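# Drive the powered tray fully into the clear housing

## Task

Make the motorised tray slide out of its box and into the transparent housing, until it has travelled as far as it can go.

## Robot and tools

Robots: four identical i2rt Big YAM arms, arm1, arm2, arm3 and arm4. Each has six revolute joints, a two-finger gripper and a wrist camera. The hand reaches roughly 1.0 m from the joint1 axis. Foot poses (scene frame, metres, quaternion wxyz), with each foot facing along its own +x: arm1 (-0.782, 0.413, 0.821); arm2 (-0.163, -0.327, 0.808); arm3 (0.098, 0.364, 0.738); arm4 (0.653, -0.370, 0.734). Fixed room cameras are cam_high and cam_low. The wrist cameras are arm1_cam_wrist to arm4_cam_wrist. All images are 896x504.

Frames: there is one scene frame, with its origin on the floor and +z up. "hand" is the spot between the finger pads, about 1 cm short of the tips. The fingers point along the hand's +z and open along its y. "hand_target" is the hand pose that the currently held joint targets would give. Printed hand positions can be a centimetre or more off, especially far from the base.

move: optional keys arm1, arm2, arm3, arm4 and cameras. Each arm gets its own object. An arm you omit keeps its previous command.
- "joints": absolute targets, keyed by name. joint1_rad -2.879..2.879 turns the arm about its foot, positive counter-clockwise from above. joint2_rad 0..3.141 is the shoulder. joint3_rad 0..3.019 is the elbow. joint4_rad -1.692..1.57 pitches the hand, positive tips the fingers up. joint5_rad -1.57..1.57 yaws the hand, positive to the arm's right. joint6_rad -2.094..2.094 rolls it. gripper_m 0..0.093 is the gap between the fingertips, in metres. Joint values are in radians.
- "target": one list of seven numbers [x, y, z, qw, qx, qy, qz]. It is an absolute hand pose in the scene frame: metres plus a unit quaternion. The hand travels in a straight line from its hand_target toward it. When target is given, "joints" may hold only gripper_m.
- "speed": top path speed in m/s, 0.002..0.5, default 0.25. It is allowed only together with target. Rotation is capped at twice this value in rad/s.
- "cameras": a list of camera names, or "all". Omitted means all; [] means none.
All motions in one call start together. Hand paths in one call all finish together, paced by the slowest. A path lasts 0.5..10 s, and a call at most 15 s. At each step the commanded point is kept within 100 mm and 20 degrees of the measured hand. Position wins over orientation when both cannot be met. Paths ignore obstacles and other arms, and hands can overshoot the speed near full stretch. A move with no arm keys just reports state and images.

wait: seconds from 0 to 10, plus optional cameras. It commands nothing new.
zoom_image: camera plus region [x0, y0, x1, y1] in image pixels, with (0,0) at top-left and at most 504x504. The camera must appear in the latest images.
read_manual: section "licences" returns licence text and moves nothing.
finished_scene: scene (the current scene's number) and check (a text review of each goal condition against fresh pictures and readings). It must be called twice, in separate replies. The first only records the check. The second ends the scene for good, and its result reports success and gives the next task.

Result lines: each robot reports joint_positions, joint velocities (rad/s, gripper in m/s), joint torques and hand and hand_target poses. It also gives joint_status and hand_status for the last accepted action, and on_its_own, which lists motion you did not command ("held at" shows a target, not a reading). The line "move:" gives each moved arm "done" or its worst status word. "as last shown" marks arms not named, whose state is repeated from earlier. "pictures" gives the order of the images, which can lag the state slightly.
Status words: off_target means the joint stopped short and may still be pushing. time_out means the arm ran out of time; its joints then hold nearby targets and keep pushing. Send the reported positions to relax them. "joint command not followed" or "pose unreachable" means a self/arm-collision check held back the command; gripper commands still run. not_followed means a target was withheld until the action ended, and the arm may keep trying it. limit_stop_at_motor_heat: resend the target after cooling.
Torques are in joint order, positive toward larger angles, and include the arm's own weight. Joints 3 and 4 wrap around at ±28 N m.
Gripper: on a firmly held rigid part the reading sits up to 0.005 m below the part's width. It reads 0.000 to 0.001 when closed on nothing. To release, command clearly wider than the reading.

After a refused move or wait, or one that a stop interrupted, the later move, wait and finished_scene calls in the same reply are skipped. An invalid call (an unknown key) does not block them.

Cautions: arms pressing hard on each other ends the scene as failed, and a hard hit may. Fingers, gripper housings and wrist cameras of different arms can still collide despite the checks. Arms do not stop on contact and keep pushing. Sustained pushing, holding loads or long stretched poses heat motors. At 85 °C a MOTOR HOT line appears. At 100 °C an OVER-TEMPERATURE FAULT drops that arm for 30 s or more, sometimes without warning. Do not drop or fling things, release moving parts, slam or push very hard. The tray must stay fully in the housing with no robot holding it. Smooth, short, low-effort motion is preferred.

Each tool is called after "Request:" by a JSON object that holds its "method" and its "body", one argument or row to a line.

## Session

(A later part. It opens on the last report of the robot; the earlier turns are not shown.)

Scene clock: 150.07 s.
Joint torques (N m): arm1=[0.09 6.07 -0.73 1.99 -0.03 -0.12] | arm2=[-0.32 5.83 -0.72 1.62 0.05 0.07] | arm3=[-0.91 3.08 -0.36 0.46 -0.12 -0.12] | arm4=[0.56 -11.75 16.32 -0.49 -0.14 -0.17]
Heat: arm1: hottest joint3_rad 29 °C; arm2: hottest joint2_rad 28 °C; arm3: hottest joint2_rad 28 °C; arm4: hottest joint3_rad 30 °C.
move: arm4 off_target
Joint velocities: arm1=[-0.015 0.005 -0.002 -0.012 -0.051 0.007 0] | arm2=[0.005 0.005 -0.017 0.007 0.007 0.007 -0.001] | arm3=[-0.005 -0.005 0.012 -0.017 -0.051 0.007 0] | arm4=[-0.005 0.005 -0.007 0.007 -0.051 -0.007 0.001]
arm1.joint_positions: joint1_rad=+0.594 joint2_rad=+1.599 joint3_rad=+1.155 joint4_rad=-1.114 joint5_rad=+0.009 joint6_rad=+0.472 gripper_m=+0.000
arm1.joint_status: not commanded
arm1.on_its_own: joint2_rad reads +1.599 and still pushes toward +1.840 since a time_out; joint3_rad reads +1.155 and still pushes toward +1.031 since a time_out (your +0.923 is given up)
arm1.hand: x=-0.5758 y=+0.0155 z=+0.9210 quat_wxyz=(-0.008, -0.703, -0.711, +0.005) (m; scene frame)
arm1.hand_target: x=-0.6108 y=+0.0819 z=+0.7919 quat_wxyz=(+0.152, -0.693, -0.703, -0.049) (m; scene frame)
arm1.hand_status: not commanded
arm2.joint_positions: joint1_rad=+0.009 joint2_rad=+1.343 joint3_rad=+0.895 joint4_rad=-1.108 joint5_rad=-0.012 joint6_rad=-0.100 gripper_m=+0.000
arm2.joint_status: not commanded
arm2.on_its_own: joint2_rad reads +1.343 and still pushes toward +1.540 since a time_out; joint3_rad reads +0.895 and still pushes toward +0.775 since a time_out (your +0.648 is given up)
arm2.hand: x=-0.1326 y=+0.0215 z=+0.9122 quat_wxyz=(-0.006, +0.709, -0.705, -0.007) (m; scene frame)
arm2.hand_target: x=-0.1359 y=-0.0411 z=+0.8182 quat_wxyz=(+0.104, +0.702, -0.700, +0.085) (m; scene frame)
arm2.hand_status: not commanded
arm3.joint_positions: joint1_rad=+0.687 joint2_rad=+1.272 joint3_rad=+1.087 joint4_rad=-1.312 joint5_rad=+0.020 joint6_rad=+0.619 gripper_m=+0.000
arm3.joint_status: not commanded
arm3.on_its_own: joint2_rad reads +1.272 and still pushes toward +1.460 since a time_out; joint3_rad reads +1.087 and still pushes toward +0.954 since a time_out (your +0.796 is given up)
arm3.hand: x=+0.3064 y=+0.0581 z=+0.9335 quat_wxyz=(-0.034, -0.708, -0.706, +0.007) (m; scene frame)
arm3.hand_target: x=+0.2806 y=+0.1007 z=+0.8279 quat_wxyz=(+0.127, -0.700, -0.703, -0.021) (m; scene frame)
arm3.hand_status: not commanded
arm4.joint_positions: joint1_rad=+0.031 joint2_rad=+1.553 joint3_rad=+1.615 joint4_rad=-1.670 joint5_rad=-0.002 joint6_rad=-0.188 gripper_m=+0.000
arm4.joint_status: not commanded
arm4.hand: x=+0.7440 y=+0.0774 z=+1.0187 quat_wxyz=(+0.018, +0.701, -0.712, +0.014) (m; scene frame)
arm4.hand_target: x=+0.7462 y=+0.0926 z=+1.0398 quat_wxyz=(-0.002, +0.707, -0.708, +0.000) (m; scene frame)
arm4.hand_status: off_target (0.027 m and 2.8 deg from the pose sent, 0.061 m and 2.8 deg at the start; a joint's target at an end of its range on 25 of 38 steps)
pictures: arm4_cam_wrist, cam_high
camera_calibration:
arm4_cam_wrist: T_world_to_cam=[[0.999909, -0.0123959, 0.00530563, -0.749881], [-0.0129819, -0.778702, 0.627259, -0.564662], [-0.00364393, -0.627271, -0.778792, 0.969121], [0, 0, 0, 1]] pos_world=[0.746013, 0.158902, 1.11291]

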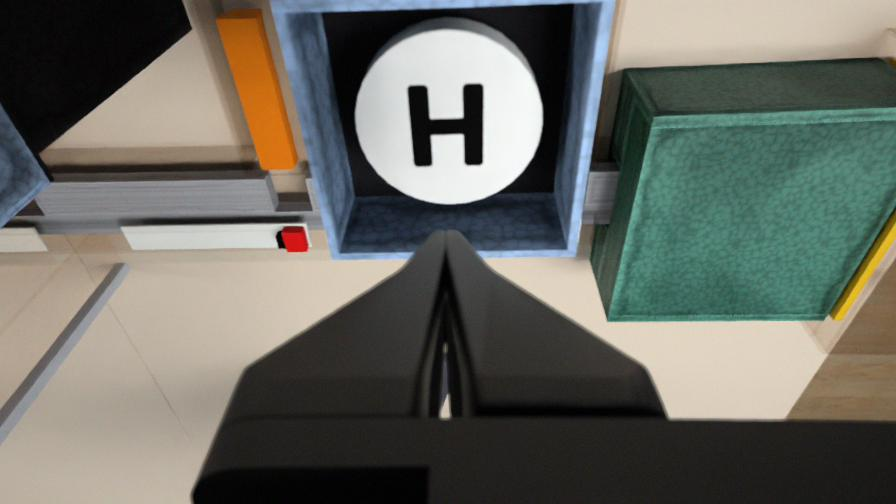

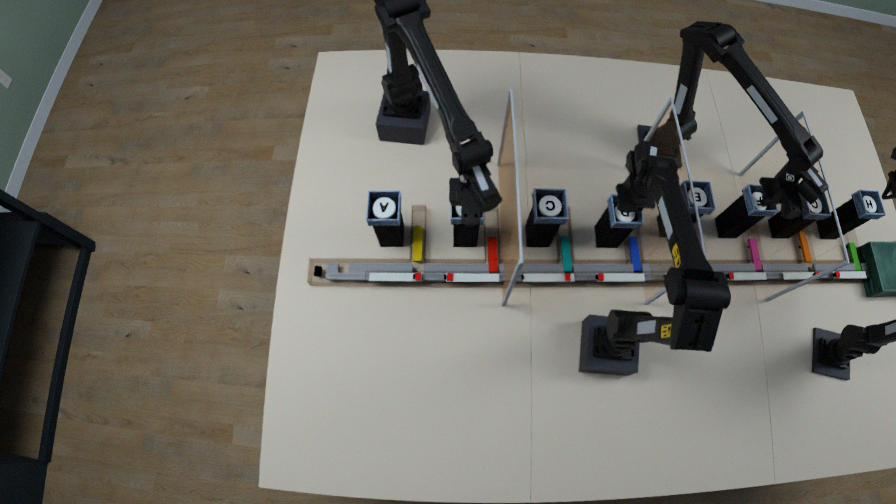

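Request:
{"method": "move", "body": {
  "arm4": {"joints": {"joint1_rad": 0.038, "joint2_rad": 1.557, "joint3_rad": 1.555, "joint4_rad": -1.571, "joint6_rad": -0.19}},
  "cameras": ["arm4_cam_wrist"]
}}

Request:
{"method": "move", "body": {
  "arm4": {"joints": {"joint1_rad": 0.038, "joint2_rad": 1.806, "joint3_rad": 1.137, "joint4_rad": -1.377, "joint6_rad": -0.19}},
  "cameras": ["arm4_cam_wrist", "cam_high", "cam_low"]
}}

Scene clock: 152.10 s.
Joint torques (N m): arm1=[0.03 6.07 -0.77 2.03 -0.04 -0.12] | arm2=[-1.03 6.12 -0.75 1.59 0.06 0.06] | arm3=[-0.91 3.14 -0.42 0.42 -0.12 -0.11] | arm4=[0.97 -12.69 9.61 0.35 -0.14 -0.07]
Heat: arm1: hottest joint3_rad 29 °C; arm2: hottest joint2_rad 28 °C; arm3: hottest joint2_rad 28 °C; arm4: hottest joint3_rad 30 °C.
move: arm4 done
Joint velocities: arm1=[-0.015 -0.005 -0.007 0.002 0.066 0.066 -0.001] | arm2=[-0.005 -0.005 0.012 -0.017 -0.037 0.007 -0.001] | arm3=[-0.015 -0.005 -0.012 0.002 -0.022 0.007 -0.001] | arm4=[0.005 0.005 -0.002 -0.012 -0.037 -0.022 -0.002]
arm1.joint_positions: joint1_rad=+0.594 joint2_rad=+1.599 joint3_rad=+1.155 joint4_rad=-1.114 joint5_rad=+0.009 joint6_rad=+0.472 gripper_m=+0.000
arm1.joint_status: not commanded
arm1.on_its_own: joint2_rad reads +1.599 and still pushes toward +1.840 since a time_out; joint3_rad reads +1.155 and still pushes toward +1.031 since a time_out (your +0.923 is given up)
arm1.hand: x=-0.5758 y=+0.0155 z=+0.9210 quat_wxyz=(-0.008, -0.703, -0.711, +0.005) (m; scene frame)
arm1.hand_target: x=-0.6108 y=+0.0819 z=+0.7919 quat_wxyz=(+0.152, -0.693, -0.703, -0.049) (m; scene frame)
arm1.hand_status: not commanded
arm2.joint_positions: joint1_rad=+0.009 joint2_rad=+1.343 joint3_rad=+0.895 joint4_rad=-1.108 joint5_rad=-0.012 joint6_rad=-0.100 gripper_m=+0.000
arm2.joint_status: not commanded
arm2.on_its_own: joint2_rad reads +1.343 and still pushes toward +1.540 since a time_out; joint3_rad reads +0.895 and still pushes toward +0.775 since a time_out (your +0.648 is given up)
arm2.hand: x=-0.1326 y=+0.0215 z=+0.9122 quat_wxyz=(-0.006, +0.709, -0.705, -0.007) (m; scene frame)
arm2.hand_target: x=-0.1359 y=-0.0411 z=+0.8182 quat_wxyz=(+0.104, +0.702, -0.700, +0.085) (m; scene frame)
arm2.hand_status: not commanded
arm3.joint_positions: joint1_rad=+0.687 joint2_rad=+1.272 joint3_rad=+1.087 joint4_rad=-1.312 joint5_rad=+0.020 joint6_rad=+0.619 gripper_m=+0.000
arm3.joint_status: not commanded
arm3.on_its_own: joint2_rad reads +1.272 and still pushes toward +1.460 since a time_out; joint3_rad reads +1.087 and still pushes toward +0.954 since a time_out (your +0.796 is given up)
arm3.hand: x=+0.3064 y=+0.0581 z=+0.9335 quat_wxyz=(-0.034, -0.708, -0.706, +0.007) (m; scene frame)
arm3.hand_target: x=+0.2806 y=+0.1007 z=+0.8279 quat_wxyz=(+0.127, -0.700, -0.703, -0.021) (m; scene frame)
arm3.hand_status: not commanded
arm4.joint_positions: joint1_rad=+0.031 joint2_rad=+1.553 joint3_rad=+1.558 joint4_rad=-1.582 joint5_rad=-0.002 joint6_rad=-0.189 gripper_m=+0.000
arm4.joint_status: all done
arm4.hand: x=+0.7456 y=+0.0855 z=+0.9969 quat_wxyz=(+0.005, +0.702, -0.712, +0.005) (m; scene frame)
arm4.hand_target: x=+0.7426 y=+0.0888 z=+0.9937 quat_wxyz=(+0.004, +0.705, -0.709, +0.003) (m; scene frame)
arm4.hand_status: not commanded
pictures: arm4_cam_wrist
camera_calibration:
arm4_cam_wrist: T_world_to_cam=[[0.999872, -0.0113545, 0.0112988, -0.757315], [-0.0158706, -0.797795, 0.60272, -0.516347], [0.0021705, -0.602822, -0.797873, 0.969885], [0, 0, 0, 1]] pos_world=[0.746918, 0.16413, 1.09361]

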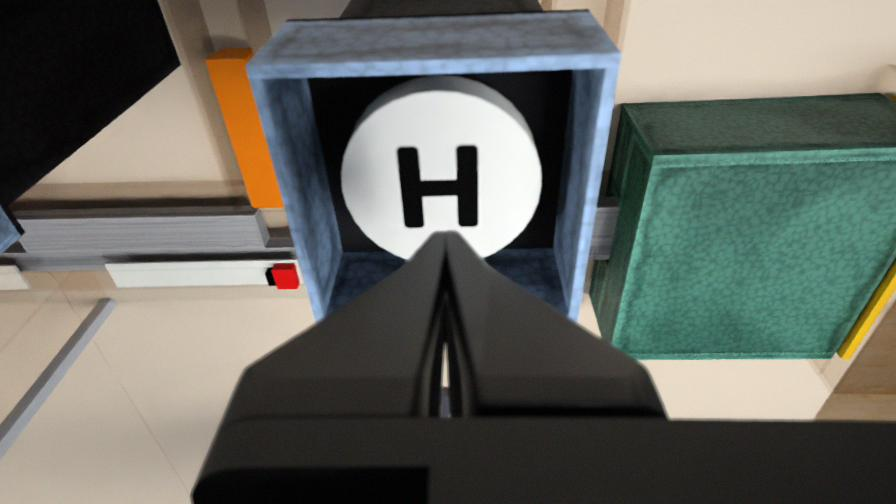

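Scene clock: 154.90 s.
Joint torques (N m): arm1=[0.03 6.01 -0.77 2.09 -0.03 -0.12] | arm2=[-0.56 5.83 -0.85 1.58 0.03 0.05] | arm3=[-1.03 3.19 -0.35 0.43 -0.12 -0.11] | arm4=[1.03 7.88 -1.77 0.58 -0.13 -0.07]
Heat: arm1: hottest joint3_rad 28 °C; arm2: hottest joint2_rad 28 °C; arm3: hottest joint2_rad 28 °C; arm4: hottest joint3_rad 30 °C.
move: arm4 time_out
Joint velocities: arm1=[-0.015 -0.005 -0.007 -0.002 -0.081 -0.051 0] | arm2=[0.005 -0.015 0.007 -0.007 -0.007 0.037 0] | arm3=[-0.015 -0.015 -0.027 -0.017 -0.037 -0.081 -0.001] | arm4=[0.005 0.005 -0.017 -0.007 -0.007 0.037 -0.001]
arm1.joint_positions: joint1_rad=+0.594 joint2_rad=+1.599 joint3_rad=+1.155 joint4_rad=-1.114 joint5_rad=+0.009 joint6_rad=+0.472 gripper_m=+0.000
arm1.joint_status: not commanded
arm1.on_its_own: joint2_rad reads +1.599 and still pushes toward +1.840 since a time_out; joint3_rad reads +1.155 and still pushes toward +1.031 since a time_out (your +0.923 is given up)
arm1.hand: x=-0.5758 y=+0.0155 z=+0.9210 quat_wxyz=(-0.008, -0.703, -0.711, +0.005) (m; scene frame)
arm1.hand_target: x=-0.6108 y=+0.0819 z=+0.7919 quat_wxyz=(+0.152, -0.693, -0.703, -0.049) (m; scene frame)
arm1.hand_status: not commanded
arm2.joint_positions: joint1_rad=+0.009 joint2_rad=+1.343 joint3_rad=+0.895 joint4_rad=-1.108 joint5_rad=-0.012 joint6_rad=-0.100 gripper_m=+0.000
arm2.joint_status: not commanded
arm2.on_its_own: joint2_rad reads +1.343 and still pushes toward +1.540 since a time_out; joint3_rad reads +0.895 and still pushes toward +0.775 since a time_out (your +0.648 is given up)
arm2.hand: x=-0.1326 y=+0.0215 z=+0.9122 quat_wxyz=(-0.006, +0.709, -0.705, -0.007) (m; scene frame)
arm2.hand_target: x=-0.1359 y=-0.0411 z=+0.8182 quat_wxyz=(+0.104, +0.702, -0.700, +0.085) (m; scene frame)
arm2.hand_status: not commanded
arm3.joint_positions: joint1_rad=+0.687 joint2_rad=+1.272 joint3_rad=+1.087 joint4_rad=-1.312 joint5_rad=+0.020 joint6_rad=+0.619 gripper_m=+0.000
arm3.joint_status: not commanded
arm3.on_its_own: joint2_rad reads +1.272 and still pushes toward +1.460 since a time_out; joint3_rad reads +1.087 and still pushes toward +0.954 since a time_out (your +0.796 is given up)
arm3.hand: x=+0.3064 y=+0.0581 z=+0.9335 quat_wxyz=(-0.034, -0.708, -0.706, +0.007) (m; scene frame)
arm3.hand_target: x=+0.2806 y=+0.1007 z=+0.8279 quat_wxyz=(+0.127, -0.700, -0.703, -0.021) (m; scene frame)
arm3.hand_status: not commanded
arm4.joint_positions: joint1_rad=+0.031 joint2_rad=+1.570 joint3_rad=+1.429 joint4_rad=-1.390 joint5_rad=-0.002 joint6_rad=-0.189 gripper_m=+0.000
arm4.joint_status: joint2_rad time_out (moved +0.017 of +0.253); joint3_rad time_out (moved -0.129 of -0.421); the others done
arm4.on_its_own: joint2_rad reads +1.570 and still pushes toward +1.806 since a time_out; joint3_rad reads +1.429 and still pushes toward +1.299 since a time_out (your +1.137 is given up)
arm4.hand: x=+0.7485 y=+0.0987 z=+0.9401 quat_wxyz=(-0.014, +0.702, -0.712, -0.008) (m; scene frame)
arm4.hand_target: x=+0.7371 y=+0.0560 z=+0.7940 quat_wxyz=(+0.132, +0.695, -0.701, +0.090) (m; scene frame)
arm4.hand_status: not commanded
pictures: arm4_cam_wrist, cam_high, cam_low
camera_calibration:
arm4_cam_wrist: T_world_to_cam=[[0.999739, -0.0118165, 0.0195581, -0.767063], [-0.0208188, -0.823841, 0.566439, -0.431199], [0.00941946, -0.566698, -0.823872, 0.947922], [0, 0, 0, 1]] pos_world=[0.748957, 0.172882, 1.04022]

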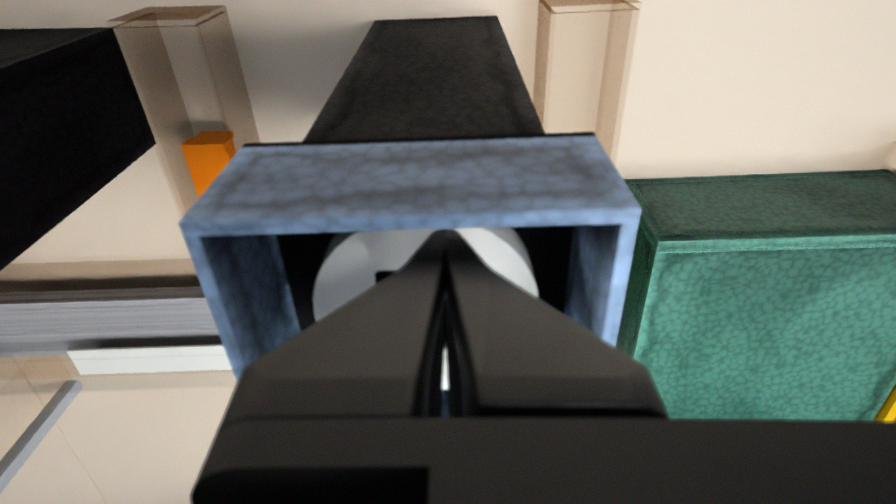

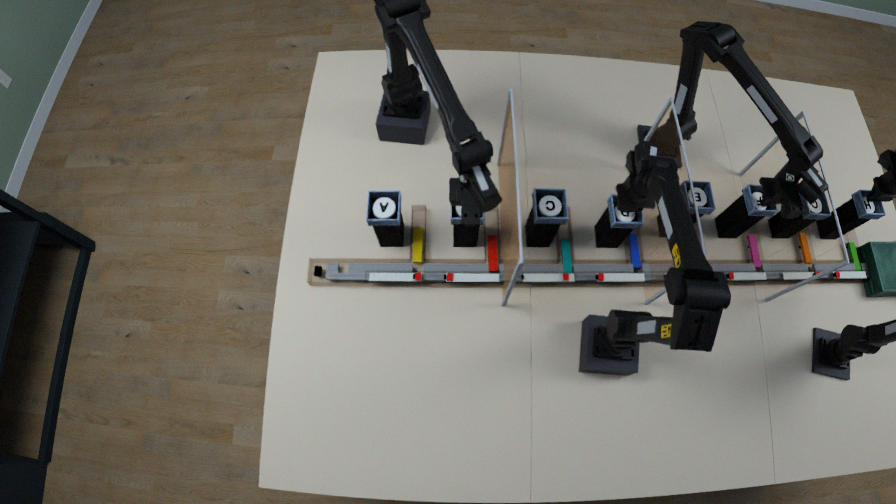

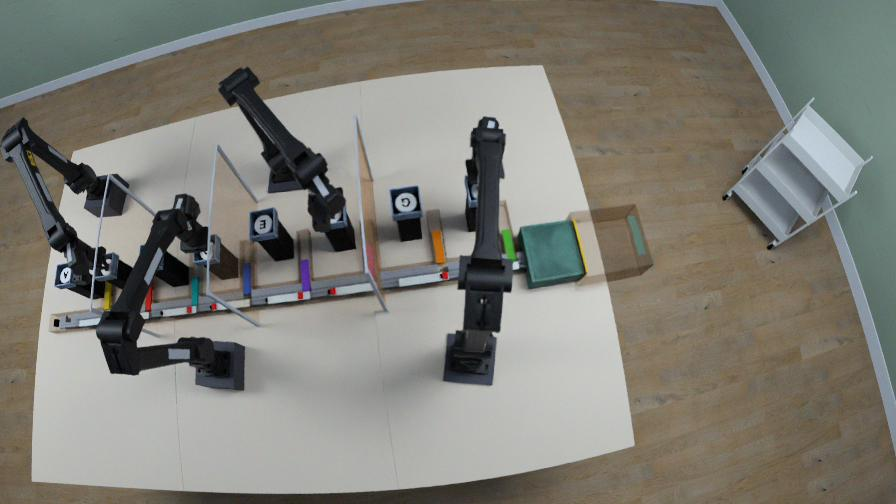

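Request:
{"method": "zoom_image", "body": {
  "camera": "arm4_cam_wrist",
  "region": [180, 120, 660, 400]
}}

Request:
{"method": "zoom_image", "body": {
  "camera": "cam_high",
  "region": [740, 220, 880, 290]
}}

Request:
{"method": "zoom_image", "body": {
  "camera": "cam_low",
  "region": [360, 170, 560, 300]
}}

Scaled by 1.050 from the camera's 896x504 image, which has a finer 1280x720 frame.

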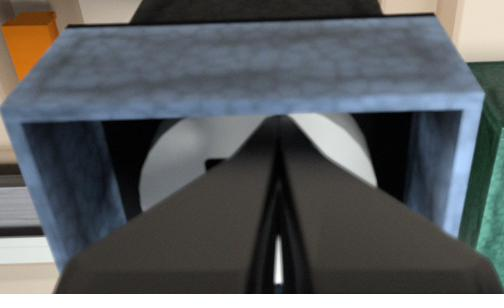

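Scaled by 3.600 from the camera's 896x504 image, which has a finer 1280x720 frame.

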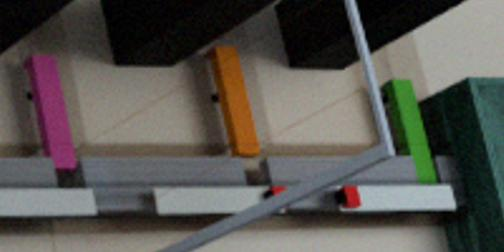

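Scaled by 2.520 from the camera's 896x504 image, which has a finer 1280x720 frame.

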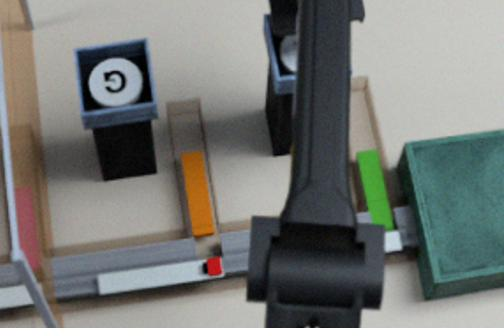

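Request:
{"method": "wait", "body": {
  "seconds": 8,
  "cameras": ["cam_high", "cam_low"]
}}

Request:
{"method": "zoom_image", "body": {
  "camera": "cam_high",
  "region": [740, 220, 880, 290]
}}

Request:
{"method": "zoom_image", "body": {
  "camera": "cam_high",
  "region": [400, 220, 500, 290]
}}

Request:
{"method": "zoom_image", "body": {
  "camera": "cam_low",
  "region": [130, 220, 340, 325]
}}

Scene clock: 163.43 s.
Joint torques (N m): arm1=[0.15 6.01 -0.75 2.06 -0.03 -0.13] | arm2=[-1.14 5.83 -0.8 1.51 0.06 0.05] | arm3=[-0.91 3.08 -0.39 0.43 -0.12 -0.12] | arm4=[0.97 7.77 -1.77 0.55 -0.14 -0.06]
Heat: arm1: hottest joint3_rad 28 °C; arm2: hottest joint2_rad 27 °C; arm3: hottest joint2_rad 28 °C; arm4: hottest joint3_rad 29 °C.
Joint velocities: arm1=[-0.015 0.005 -0.002 0.012 -0.022 -0.051 0] | arm2=[0.015 -0.005 -0.002 -0.012 -0.007 -0.066 0.001] | arm3=[-0.005 -0.005 0.002 0.022 -0.007 -0.051 -0.001] | arm4=[0.005 0.015 -0.012 -0.012 0.007 -0.022 -0.001]
arm1.joint_positions: joint1_rad=+0.594 joint2_rad=+1.599 joint3_rad=+1.155 joint4_rad=-1.114 joint5_rad=+0.009 joint6_rad=+0.472 gripper_m=+0.000
arm1.joint_status: not commanded
arm1.on_its_own: joint2_rad reads +1.599 and still pushes toward +1.840 since a time_out; joint3_rad reads +1.155 and still pushes toward +1.031 since a time_out (your +0.923 is given up)
arm1.hand: x=-0.5758 y=+0.0155 z=+0.9210 quat_wxyz=(-0.008, -0.703, -0.711, +0.005) (m; scene frame)
arm1.hand_target: x=-0.6108 y=+0.0819 z=+0.7919 quat_wxyz=(+0.152, -0.693, -0.703, -0.049) (m; scene frame)
arm1.hand_status: not commanded
arm2.joint_positions: joint1_rad=+0.009 joint2_rad=+1.343 joint3_rad=+0.895 joint4_rad=-1.108 joint5_rad=-0.012 joint6_rad=-0.100 gripper_m=+0.000
arm2.joint_status: not commanded
arm2.on_its_own: joint2_rad reads +1.343 and still pushes toward +1.540 since a time_out; joint3_rad reads +0.895 and still pushes toward +0.775 since a time_out (your +0.648 is given up)
arm2.hand: x=-0.1326 y=+0.0215 z=+0.9122 quat_wxyz=(-0.006, +0.709, -0.705, -0.007) (m; scene frame)
arm2.hand_target: x=-0.1359 y=-0.0411 z=+0.8182 quat_wxyz=(+0.104, +0.702, -0.700, +0.085) (m; scene frame)
arm2.hand_status: not commanded
arm3.joint_positions: joint1_rad=+0.687 joint2_rad=+1.272 joint3_rad=+1.087 joint4_rad=-1.312 joint5_rad=+0.020 joint6_rad=+0.619 gripper_m=+0.000
arm3.joint_status: not commanded
arm3.on_its_own: joint2_rad reads +1.272 and still pushes toward +1.460 since a time_out; joint3_rad reads +1.087 and still pushes toward +0.954 since a time_out (your +0.796 is given up)
arm3.hand: x=+0.3064 y=+0.0581 z=+0.9335 quat_wxyz=(-0.034, -0.708, -0.706, +0.007) (m; scene frame)
arm3.hand_target: x=+0.2806 y=+0.1007 z=+0.8279 quat_wxyz=(+0.127, -0.700, -0.703, -0.021) (m; scene frame)
arm3.hand_status: not commanded
arm4.joint_positions: joint1_rad=+0.031 joint2_rad=+1.570 joint3_rad=+1.429 joint4_rad=-1.391 joint5_rad=-0.002 joint6_rad=-0.189 gripper_m=+0.000
arm4.joint_status: joint2_rad time_out (moved +0.017 of +0.253); joint3_rad time_out (moved -0.129 of -0.421); the others done
arm4.on_its_own: joint2_rad reads +1.570 and still pushes toward +1.806 since a time_out; joint3_rad reads +1.429 and still pushes toward +1.299 since a time_out (your +1.137 is given up)
arm4.hand: x=+0.7485 y=+0.0986 z=+0.9401 quat_wxyz=(-0.014, +0.702, -0.712, -0.008) (m; scene frame)
arm4.hand_target: x=+0.7371 y=+0.0559 z=+0.7940 quat_wxyz=(+0.132, +0.695, -0.701, +0.090) (m; scene frame)
arm4.hand_status: not commanded
wait: 8.00 s; at rest from the start
pictures: cam_high, cam_low

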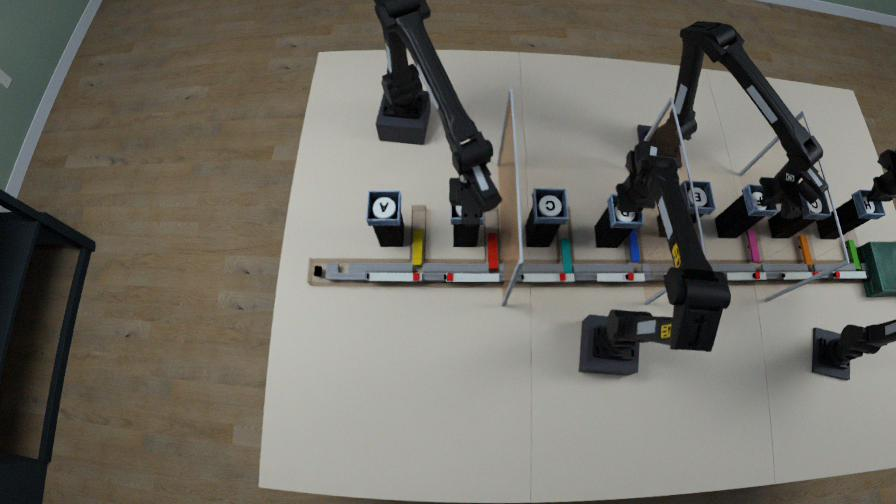

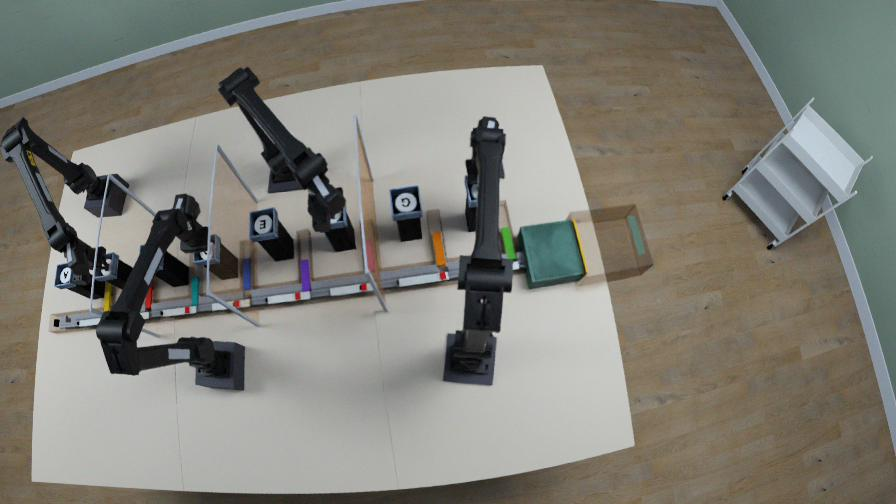

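Scaled by 3.600 from the camera's 896x504 image, which has a finer 1280x720 frame.

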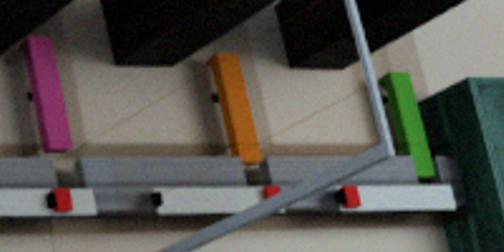

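Scaled by 5.040 from the camera's 896x504 image, which has a finer 1280x720 frame.

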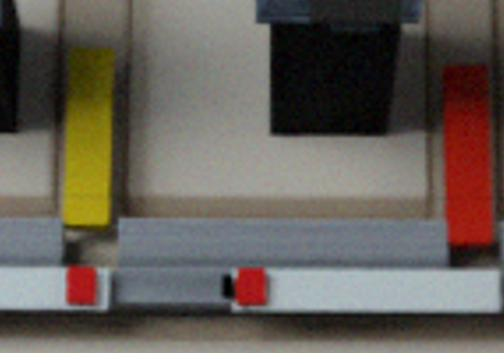

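Scaled by 2.400 from the camera's 896x504 image, which has a finer 1280x720 frame.

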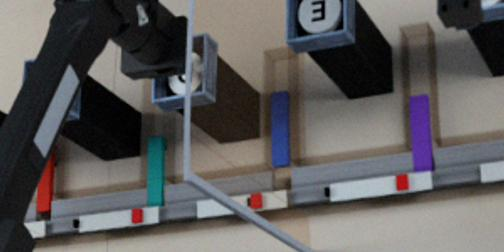

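Request:
{"method": "wait", "body": {
  "seconds": 10,
  "cameras": []
}}

Request:
{"method": "wait", "body": {
  "seconds": 10,
  "cameras": ["cam_high", "cam_low"]
}}

Request:
{"method": "zoom_image", "body": {
  "camera": "cam_high",
  "region": [740, 220, 880, 290]
}}

Request:
{"method": "zoom_image", "body": {
  "camera": "cam_high",
  "region": [400, 220, 500, 290]
}}

Request:
{"method": "zoom_image", "body": {
  "camera": "cam_low",
  "region": [130, 220, 340, 325]
}}

Scene clock: 173.80 s.
Joint torques (N m): arm1=[0.15 6.12 -0.75 2.04 -0.04 -0.12] | arm2=[-0.97 6.48 -0.75 1.63 0.04 0.06] | arm3=[-1.03 3.14 -0.39 0.44 -0.12 -0.12] | arm4=[0.97 7.82 -1.77 0.55 -0.13 -0.07]
Heat: arm1: hottest joint3_rad 27 °C; arm2: hottest joint2_rad 27 °C; arm3: hottest joint2_rad 28 °C; arm4: hottest joint3_rad 28 °C.
Joint velocities: arm1=[-0.015 0.005 0.007 -0.012 -0.007 0.007 -0.001] | arm2=[-0.015 -0.005 -0.017 0.012 0.037 -0.007 0] | arm3=[-0.024 -0.005 0.002 -0.007 0.007 -0.066 0] | arm4=[-0.015 0.005 0.002 -0.012 0.022 -0.037 0]
arm1.joint_positions: joint1_rad=+0.594 joint2_rad=+1.599 joint3_rad=+1.155 joint4_rad=-1.114 joint5_rad=+0.009 joint6_rad=+0.472 gripper_m=+0.000
arm1.joint_status: not commanded
arm1.on_its_own: joint2_rad reads +1.599 and still pushes toward +1.840 since a time_out; joint3_rad reads +1.155 and still pushes toward +1.031 since a time_out (your +0.923 is given up)
arm1.hand: x=-0.5758 y=+0.0155 z=+0.9210 quat_wxyz=(-0.008, -0.703, -0.711, +0.005) (m; scene frame)
arm1.hand_target: x=-0.6108 y=+0.0819 z=+0.7919 quat_wxyz=(+0.152, -0.693, -0.703, -0.049) (m; scene frame)
arm1.hand_status: not commanded
arm2.joint_positions: joint1_rad=+0.009 joint2_rad=+1.343 joint3_rad=+0.895 joint4_rad=-1.108 joint5_rad=-0.012 joint6_rad=-0.100 gripper_m=+0.000
arm2.joint_status: not commanded
arm2.on_its_own: joint2_rad reads +1.343 and still pushes toward +1.540 since a time_out; joint3_rad reads +0.895 and still pushes toward +0.775 since a time_out (your +0.648 is given up)
arm2.hand: x=-0.1326 y=+0.0215 z=+0.9122 quat_wxyz=(-0.006, +0.709, -0.705, -0.007) (m; scene frame)
arm2.hand_target: x=-0.1359 y=-0.0411 z=+0.8182 quat_wxyz=(+0.104, +0.702, -0.700, +0.085) (m; scene frame)
arm2.hand_status: not commanded
arm3.joint_positions: joint1_rad=+0.687 joint2_rad=+1.272 joint3_rad=+1.087 joint4_rad=-1.312 joint5_rad=+0.020 joint6_rad=+0.619 gripper_m=+0.000
arm3.joint_status: not commanded
arm3.on_its_own: joint2_rad reads +1.272 and still pushes toward +1.460 since a time_out; joint3_rad reads +1.087 and still pushes toward +0.954 since a time_out (your +0.796 is given up)
arm3.hand: x=+0.3064 y=+0.0581 z=+0.9335 quat_wxyz=(-0.034, -0.708, -0.706, +0.007) (m; scene frame)
arm3.hand_target: x=+0.2806 y=+0.1007 z=+0.8279 quat_wxyz=(+0.127, -0.700, -0.703, -0.021) (m; scene frame)
arm3.hand_status: not commanded
arm4.joint_positions: joint1_rad=+0.031 joint2_rad=+1.570 joint3_rad=+1.429 joint4_rad=-1.391 joint5_rad=-0.002 joint6_rad=-0.189 gripper_m=+0.000
arm4.joint_status: joint2_rad time_out (moved +0.017 of +0.253); joint3_rad time_out (moved -0.129 of -0.421); the others done
arm4.on_its_own: joint2_rad reads +1.570 and still pushes toward +1.806 since a time_out; joint3_rad reads +1.429 and still pushes toward +1.299 since a time_out (your +1.137 is given up)
arm4.hand: x=+0.7485 y=+0.0986 z=+0.9401 quat_wxyz=(-0.014, +0.702, -0.712, -0.008) (m; scene frame)
arm4.hand_target: x=+0.7371 y=+0.0559 z=+0.7940 quat_wxyz=(+0.132, +0.695, -0.701, +0.090) (m; scene frame)
arm4.hand_status: not commanded
wait: 10.00 s; at rest from the start
pictures: none
No camera images: "cameras" was empty.

Scene clock: 183.80 s.
Joint torques (N m): arm1=[0.09 6.3 -0.73 2.02 -0.03 -0.12] | arm2=[-0.67 6.01 -0.73 1.65 0.06 0.08] | arm3=[-0.85 3.08 -0.38 0.46 -0.13 -0.11] | arm4=[1.03 7.77 -1.77 0.57 -0.14 -0.07]
Heat: arm1: hottest joint3_rad 27 °C; arm2: hottest joint2_rad 27 °C; arm3: hottest joint2_rad 28 °C; arm4: hottest joint2_rad 27 °C.
Joint velocities: arm1=[-0.015 -0.005 -0.002 -0.007 -0.022 -0.066 0.001] | arm2=[-0.005 -0.015 -0.002 -0.012 0.037 -0.022 -0.001] | arm3=[0.015 0.005 -0.017 -0.012 -0.022 -0.022 0] | arm4=[-0.015 -0.005 -0.002 0.002 0.007 0.007 0]
arm1.joint_positions: joint1_rad=+0.594 joint2_rad=+1.599 joint3_rad=+1.155 joint4_rad=-1.114 joint5_rad=+0.009 joint6_rad=+0.472 gripper_m=+0.000
arm1.joint_status: not commanded
arm1.on_its_own: joint2_rad reads +1.599 and still pushes toward +1.840 since a time_out; joint3_rad reads +1.155 and still pushes toward +1.031 since a time_out (your +0.923 is given up)
arm1.hand: x=-0.5758 y=+0.0155 z=+0.9210 quat_wxyz=(-0.008, -0.703, -0.711, +0.005) (m; scene frame)
arm1.hand_target: x=-0.6108 y=+0.0819 z=+0.7919 quat_wxyz=(+0.152, -0.693, -0.703, -0.049) (m; scene frame)
arm1.hand_status: not commanded
arm2.joint_positions: joint1_rad=+0.009 joint2_rad=+1.343 joint3_rad=+0.895 joint4_rad=-1.108 joint5_rad=-0.012 joint6_rad=-0.100 gripper_m=+0.000
arm2.joint_status: not commanded
arm2.on_its_own: joint2_rad reads +1.343 and still pushes toward +1.540 since a time_out; joint3_rad reads +0.895 and still pushes toward +0.775 since a time_out (your +0.648 is given up)
arm2.hand: x=-0.1326 y=+0.0215 z=+0.9122 quat_wxyz=(-0.006, +0.709, -0.705, -0.007) (m; scene frame)
arm2.hand_target: x=-0.1359 y=-0.0411 z=+0.8182 quat_wxyz=(+0.104, +0.702, -0.700, +0.085) (m; scene frame)
arm2.hand_status: not commanded
arm3.joint_positions: joint1_rad=+0.687 joint2_rad=+1.272 joint3_rad=+1.087 joint4_rad=-1.312 joint5_rad=+0.020 joint6_rad=+0.619 gripper_m=+0.000
arm3.joint_status: not commanded
arm3.on_its_own: joint2_rad reads +1.272 and still pushes toward +1.460 since a time_out; joint3_rad reads +1.087 and still pushes toward +0.954 since a time_out (your +0.796 is given up)
arm3.hand: x=+0.3064 y=+0.0581 z=+0.9335 quat_wxyz=(-0.034, -0.708, -0.706, +0.007) (m; scene frame)
arm3.hand_target: x=+0.2806 y=+0.1007 z=+0.8279 quat_wxyz=(+0.127, -0.700, -0.703, -0.021) (m; scene frame)
arm3.hand_status: not commanded
arm4.joint_positions: joint1_rad=+0.031 joint2_rad=+1.570 joint3_rad=+1.429 joint4_rad=-1.391 joint5_rad=-0.002 joint6_rad=-0.189 gripper_m=+0.000
arm4.joint_status: joint2_rad time_out (moved +0.017 of +0.253); joint3_rad time_out (moved -0.129 of -0.421); the others done
arm4.on_its_own: joint2_rad reads +1.570 and still pushes toward +1.806 since a time_out; joint3_rad reads +1.429 and still pushes toward +1.299 since a time_out (your +1.137 is given up)
arm4.hand: x=+0.7485 y=+0.0986 z=+0.9401 quat_wxyz=(-0.014, +0.702, -0.712, -0.008) (m; scene frame)
arm4.hand_target: x=+0.7371 y=+0.0559 z=+0.7940 quat_wxyz=(+0.132, +0.695, -0.701, +0.090) (m; scene frame)
arm4.hand_status: not commanded
wait: 10.00 s; at rest by 0.27 s
pictures: cam_high, cam_low

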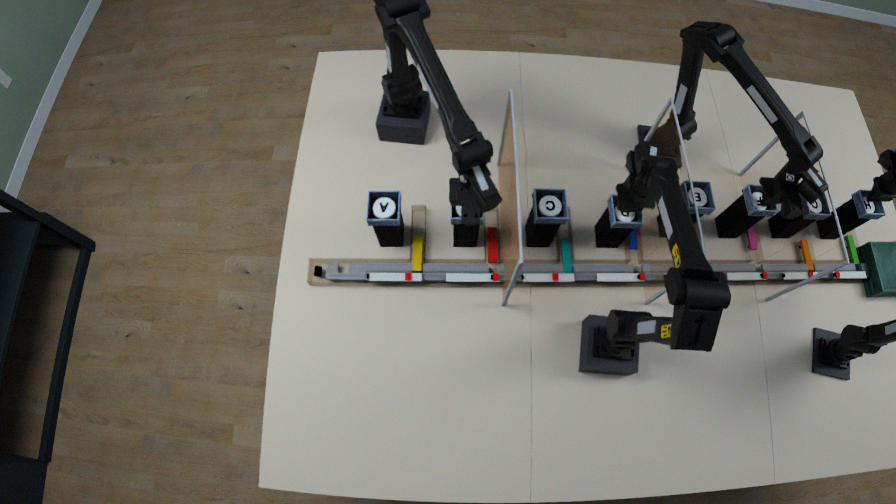

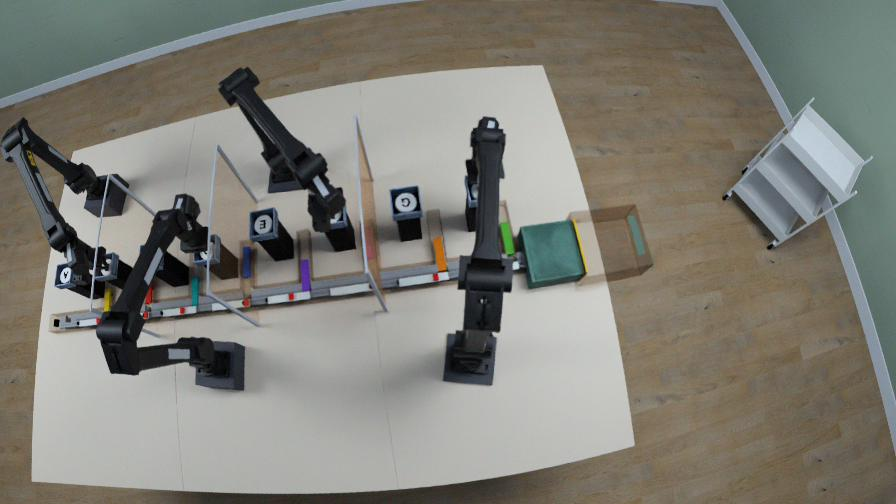

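Scaled by 3.600 from the camera's 896x504 image, which has a finer 1280x720 frame.

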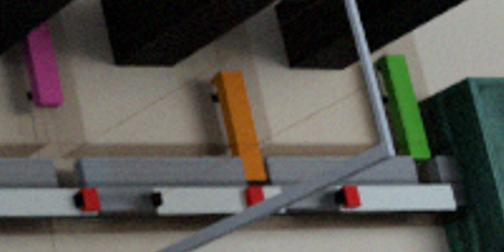

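Scaled by 5.040 from the camera's 896x504 image, which has a finer 1280x720 frame.

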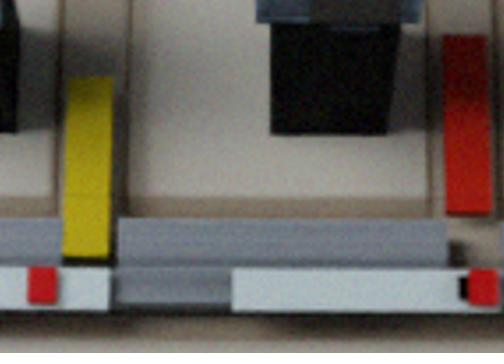

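Scaled by 2.400 from the camera's 896x504 image, which has a finer 1280x720 frame.

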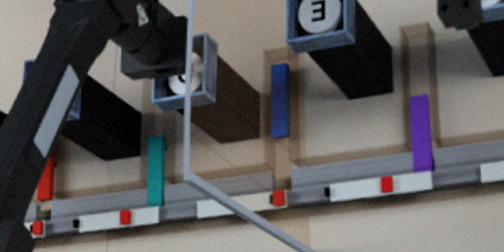

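Request:
{"method": "wait", "body": {
  "seconds": 10,
  "cameras": []
}}

Request:
{"method": "wait", "body": {
  "seconds": 10,
  "cameras": ["cam_high", "cam_low"]
}}

Request:
{"method": "zoom_image", "body": {
  "camera": "cam_high",
  "region": [740, 220, 880, 290]
}}

Request:
{"method": "zoom_image", "body": {
  "camera": "cam_high",
  "region": [400, 220, 500, 290]
}}

Request:
{"method": "zoom_image", "body": {
  "camera": "cam_low",
  "region": [130, 220, 340, 325]
}}

Scene clock: 194.77 s.
Joint torques (N m): arm1=[0.09 6.24 -0.79 2.02 -0.04 -0.12] | arm2=[-0.79 6.3 -0.72 1.61 0.01 0.07] | arm3=[-0.85 3.08 -0.36 0.44 -0.12 -0.11] | arm4=[0.97 7.82 -1.77 0.57 -0.13 -0.07]
Heat: arm1: hottest joint3_rad 26 °C; arm2: hottest joint2_rad 27 °C; arm3: hottest joint2_rad 28 °C; arm4: hottest joint2_rad 27 °C.
Joint velocities: arm1=[-0.005 -0.015 -0.007 -0.007 -0.007 0.007 0.001] | arm2=[0.005 -0.005 0.012 -0.007 -0.066 -0.051 0] | arm3=[-0.015 0.005 0.002 -0.002 -0.037 0.022 0] | arm4=[-0.015 0.005 -0.007 -0.002 -0.081 0.007 0]
arm1.joint_positions: joint1_rad=+0.594 joint2_rad=+1.599 joint3_rad=+1.155 joint4_rad=-1.114 joint5_rad=+0.009 joint6_rad=+0.472 gripper_m=+0.000
arm1.joint_status: not commanded
arm1.on_its_own: joint2_rad reads +1.599 and still pushes toward +1.840 since a time_out; joint3_rad reads +1.155 and still pushes toward +1.031 since a time_out (your +0.923 is given up)
arm1.hand: x=-0.5758 y=+0.0155 z=+0.9210 quat_wxyz=(-0.008, -0.703, -0.711, +0.005) (m; scene frame)
arm1.hand_target: x=-0.6108 y=+0.0819 z=+0.7919 quat_wxyz=(+0.152, -0.693, -0.703, -0.049) (m; scene frame)
arm1.hand_status: not commanded
arm2.joint_positions: joint1_rad=+0.009 joint2_rad=+1.343 joint3_rad=+0.895 joint4_rad=-1.108 joint5_rad=-0.012 joint6_rad=-0.100 gripper_m=+0.000
arm2.joint_status: not commanded
arm2.on_its_own: joint2_rad reads +1.343 and still pushes toward +1.540 since a time_out; joint3_rad reads +0.895 and still pushes toward +0.775 since a time_out (your +0.648 is given up)
arm2.hand: x=-0.1326 y=+0.0215 z=+0.9122 quat_wxyz=(-0.006, +0.709, -0.705, -0.007) (m; scene frame)
arm2.hand_target: x=-0.1359 y=-0.0411 z=+0.8182 quat_wxyz=(+0.104, +0.702, -0.700, +0.085) (m; scene frame)
arm2.hand_status: not commanded
arm3.joint_positions: joint1_rad=+0.687 joint2_rad=+1.272 joint3_rad=+1.087 joint4_rad=-1.312 joint5_rad=+0.020 joint6_rad=+0.619 gripper_m=+0.000
arm3.joint_status: not commanded
arm3.on_its_own: joint2_rad reads +1.272 and still pushes toward +1.460 since a time_out; joint3_rad reads +1.087 and still pushes toward +0.954 since a time_out (your +0.796 is given up)
arm3.hand: x=+0.3064 y=+0.0581 z=+0.9335 quat_wxyz=(-0.034, -0.708, -0.706, +0.007) (m; scene frame)
arm3.hand_target: x=+0.2806 y=+0.1007 z=+0.8279 quat_wxyz=(+0.127, -0.700, -0.703, -0.021) (m; scene frame)
arm3.hand_status: not commanded
arm4.joint_positions: joint1_rad=+0.031 joint2_rad=+1.570 joint3_rad=+1.429 joint4_rad=-1.391 joint5_rad=-0.002 joint6_rad=-0.189 gripper_m=+0.000
arm4.joint_status: joint2_rad time_out (moved +0.017 of +0.253); joint3_rad time_out (moved -0.129 of -0.421); the others done
arm4.on_its_own: joint2_rad reads +1.570 and still pushes toward +1.806 since a time_out; joint3_rad reads +1.429 and still pushes toward +1.299 since a time_out (your +1.137 is given up)
arm4.hand: x=+0.7485 y=+0.0986 z=+0.9401 quat_wxyz=(-0.014, +0.702, -0.712, -0.008) (m; scene frame)
arm4.hand_target: x=+0.7371 y=+0.0559 z=+0.7940 quat_wxyz=(+0.132, +0.695, -0.701, +0.090) (m; scene frame)
arm4.hand_status: not commanded
wait: 10.00 s; at rest from the start
pictures: none
No camera images: "cameras" was empty.

Scene clock: 204.77 s.
Joint torques (N m): arm1=[0.15 5.95 -0.73 2.03 -0.04 -0.12] | arm2=[-1.08 5.89 -0.69 1.5 0.04 0.06] | arm3=[-0.85 3.14 -0.38 0.43 -0.12 -0.11] | arm4=[0.97 7.77 -1.78 0.55 -0.13 -0.07]
Heat: arm1: hottest joint3_rad 26 °C; arm2: hottest joint2_rad 27 °C; arm3: hottest joint2_rad 28 °C; arm4: hottest joint2_rad 27 °C.
Joint velocities: arm1=[0.005 -0.005 -0.002 -0.017 0.007 0.022 -0.001] | arm2=[0.005 0.005 -0.017 -0.007 0.081 0.007 0] | arm3=[-0.005 -0.015 -0.027 -0.002 -0.022 -0.022 0.001] | arm4=[-0.005 -0.005 -0.002 0.007 -0.007 -0.007 -0.001]
arm1.joint_positions: joint1_rad=+0.594 joint2_rad=+1.599 joint3_rad=+1.155 joint4_rad=-1.114 joint5_rad=+0.009 joint6_rad=+0.472 gripper_m=+0.000
arm1.joint_status: not commanded
arm1.on_its_own: joint2_rad reads +1.599 and still pushes toward +1.840 since a time_out; joint3_rad reads +1.155 and still pushes toward +1.031 since a time_out (your +0.923 is given up)
arm1.hand: x=-0.5758 y=+0.0155 z=+0.9210 quat_wxyz=(-0.008, -0.703, -0.711, +0.005) (m; scene frame)
arm1.hand_target: x=-0.6108 y=+0.0819 z=+0.7919 quat_wxyz=(+0.152, -0.693, -0.703, -0.049) (m; scene frame)
arm1.hand_status: not commanded
arm2.joint_positions: joint1_rad=+0.009 joint2_rad=+1.343 joint3_rad=+0.895 joint4_rad=-1.108 joint5_rad=-0.012 joint6_rad=-0.100 gripper_m=+0.000
arm2.joint_status: not commanded
arm2.on_its_own: joint2_rad reads +1.343 and still pushes toward +1.540 since a time_out; joint3_rad reads +0.895 and still pushes toward +0.775 since a time_out (your +0.648 is given up)
arm2.hand: x=-0.1326 y=+0.0215 z=+0.9122 quat_wxyz=(-0.006, +0.709, -0.705, -0.007) (m; scene frame)
arm2.hand_target: x=-0.1359 y=-0.0411 z=+0.8182 quat_wxyz=(+0.104, +0.702, -0.700, +0.085) (m; scene frame)
arm2.hand_status: not commanded
arm3.joint_positions: joint1_rad=+0.687 joint2_rad=+1.272 joint3_rad=+1.087 joint4_rad=-1.312 joint5_rad=+0.020 joint6_rad=+0.619 gripper_m=+0.000
arm3.joint_status: not commanded
arm3.on_its_own: joint2_rad reads +1.272 and still pushes toward +1.460 since a time_out; joint3_rad reads +1.087 and still pushes toward +0.954 since a time_out (your +0.796 is given up)
arm3.hand: x=+0.3064 y=+0.0581 z=+0.9335 quat_wxyz=(-0.034, -0.708, -0.706, +0.007) (m; scene frame)
arm3.hand_target: x=+0.2806 y=+0.1007 z=+0.8279 quat_wxyz=(+0.127, -0.700, -0.703, -0.021) (m; scene frame)
arm3.hand_status: not commanded
arm4.joint_positions: joint1_rad=+0.031 joint2_rad=+1.570 joint3_rad=+1.429 joint4_rad=-1.391 joint5_rad=-0.002 joint6_rad=-0.189 gripper_m=+0.000
arm4.joint_status: joint2_rad time_out (moved +0.017 of +0.253); joint3_rad time_out (moved -0.129 of -0.421); the others done
arm4.on_its_own: joint2_rad reads +1.570 and still pushes toward +1.806 since a time_out; joint3_rad reads +1.429 and still pushes toward +1.299 since a time_out (your +1.137 is given up)
arm4.hand: x=+0.7485 y=+0.0986 z=+0.9401 quat_wxyz=(-0.014, +0.702, -0.712, -0.008) (m; scene frame)
arm4.hand_target: x=+0.7371 y=+0.0559 z=+0.7940 quat_wxyz=(+0.132, +0.695, -0.701, +0.090) (m; scene frame)
arm4.hand_status: not commanded
wait: 10.00 s; at rest by 0.27 s
pictures: cam_high, cam_low

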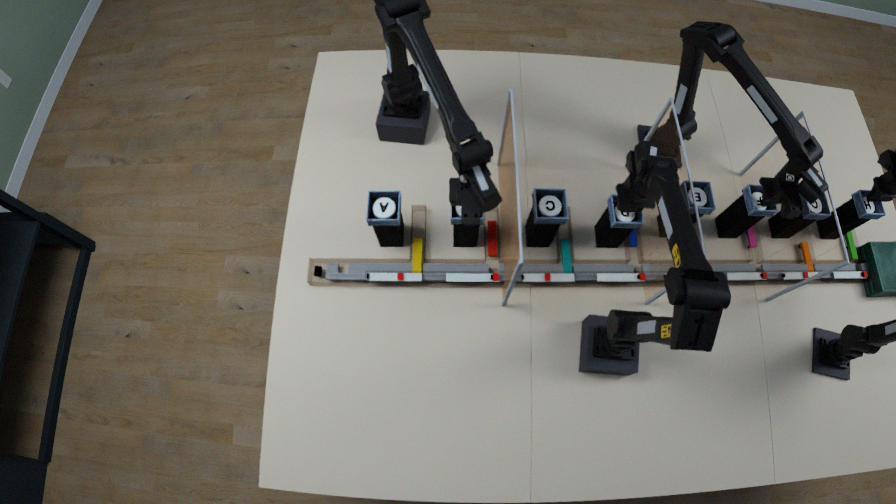

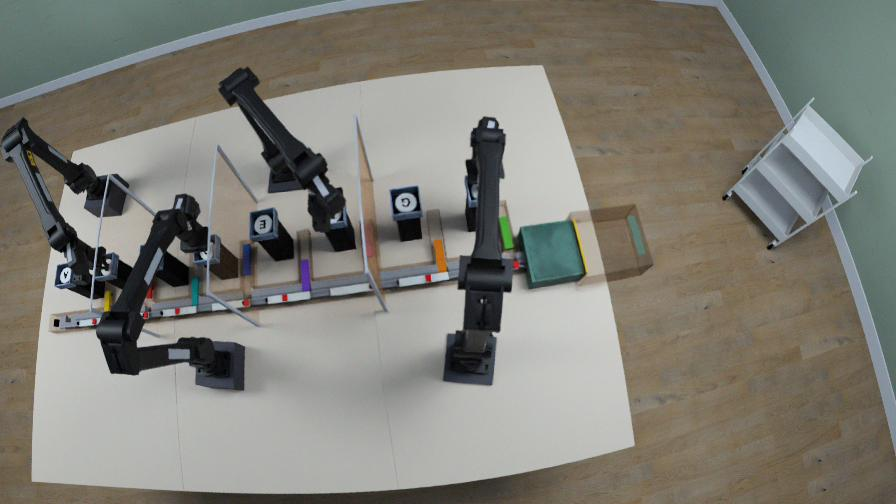

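Scaled by 3.600 from the camera's 896x504 image, which has a finer 1280x720 frame.

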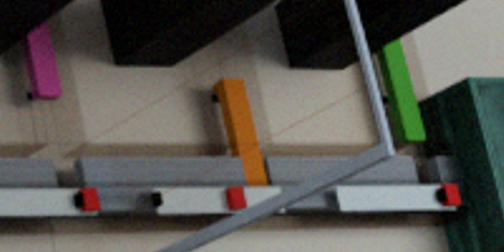

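Scaled by 5.040 from the camera's 896x504 image, which has a finer 1280x720 frame.

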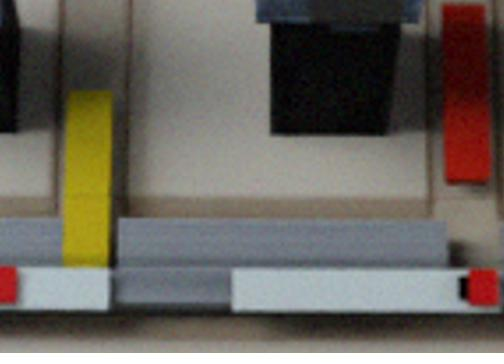

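Scaled by 2.400 from the camera's 896x504 image, which has a finer 1280x720 frame.

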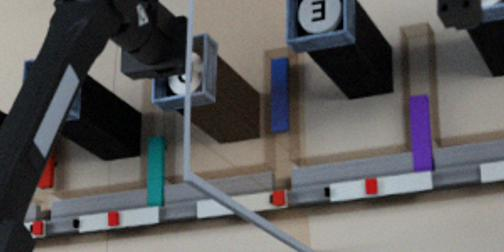

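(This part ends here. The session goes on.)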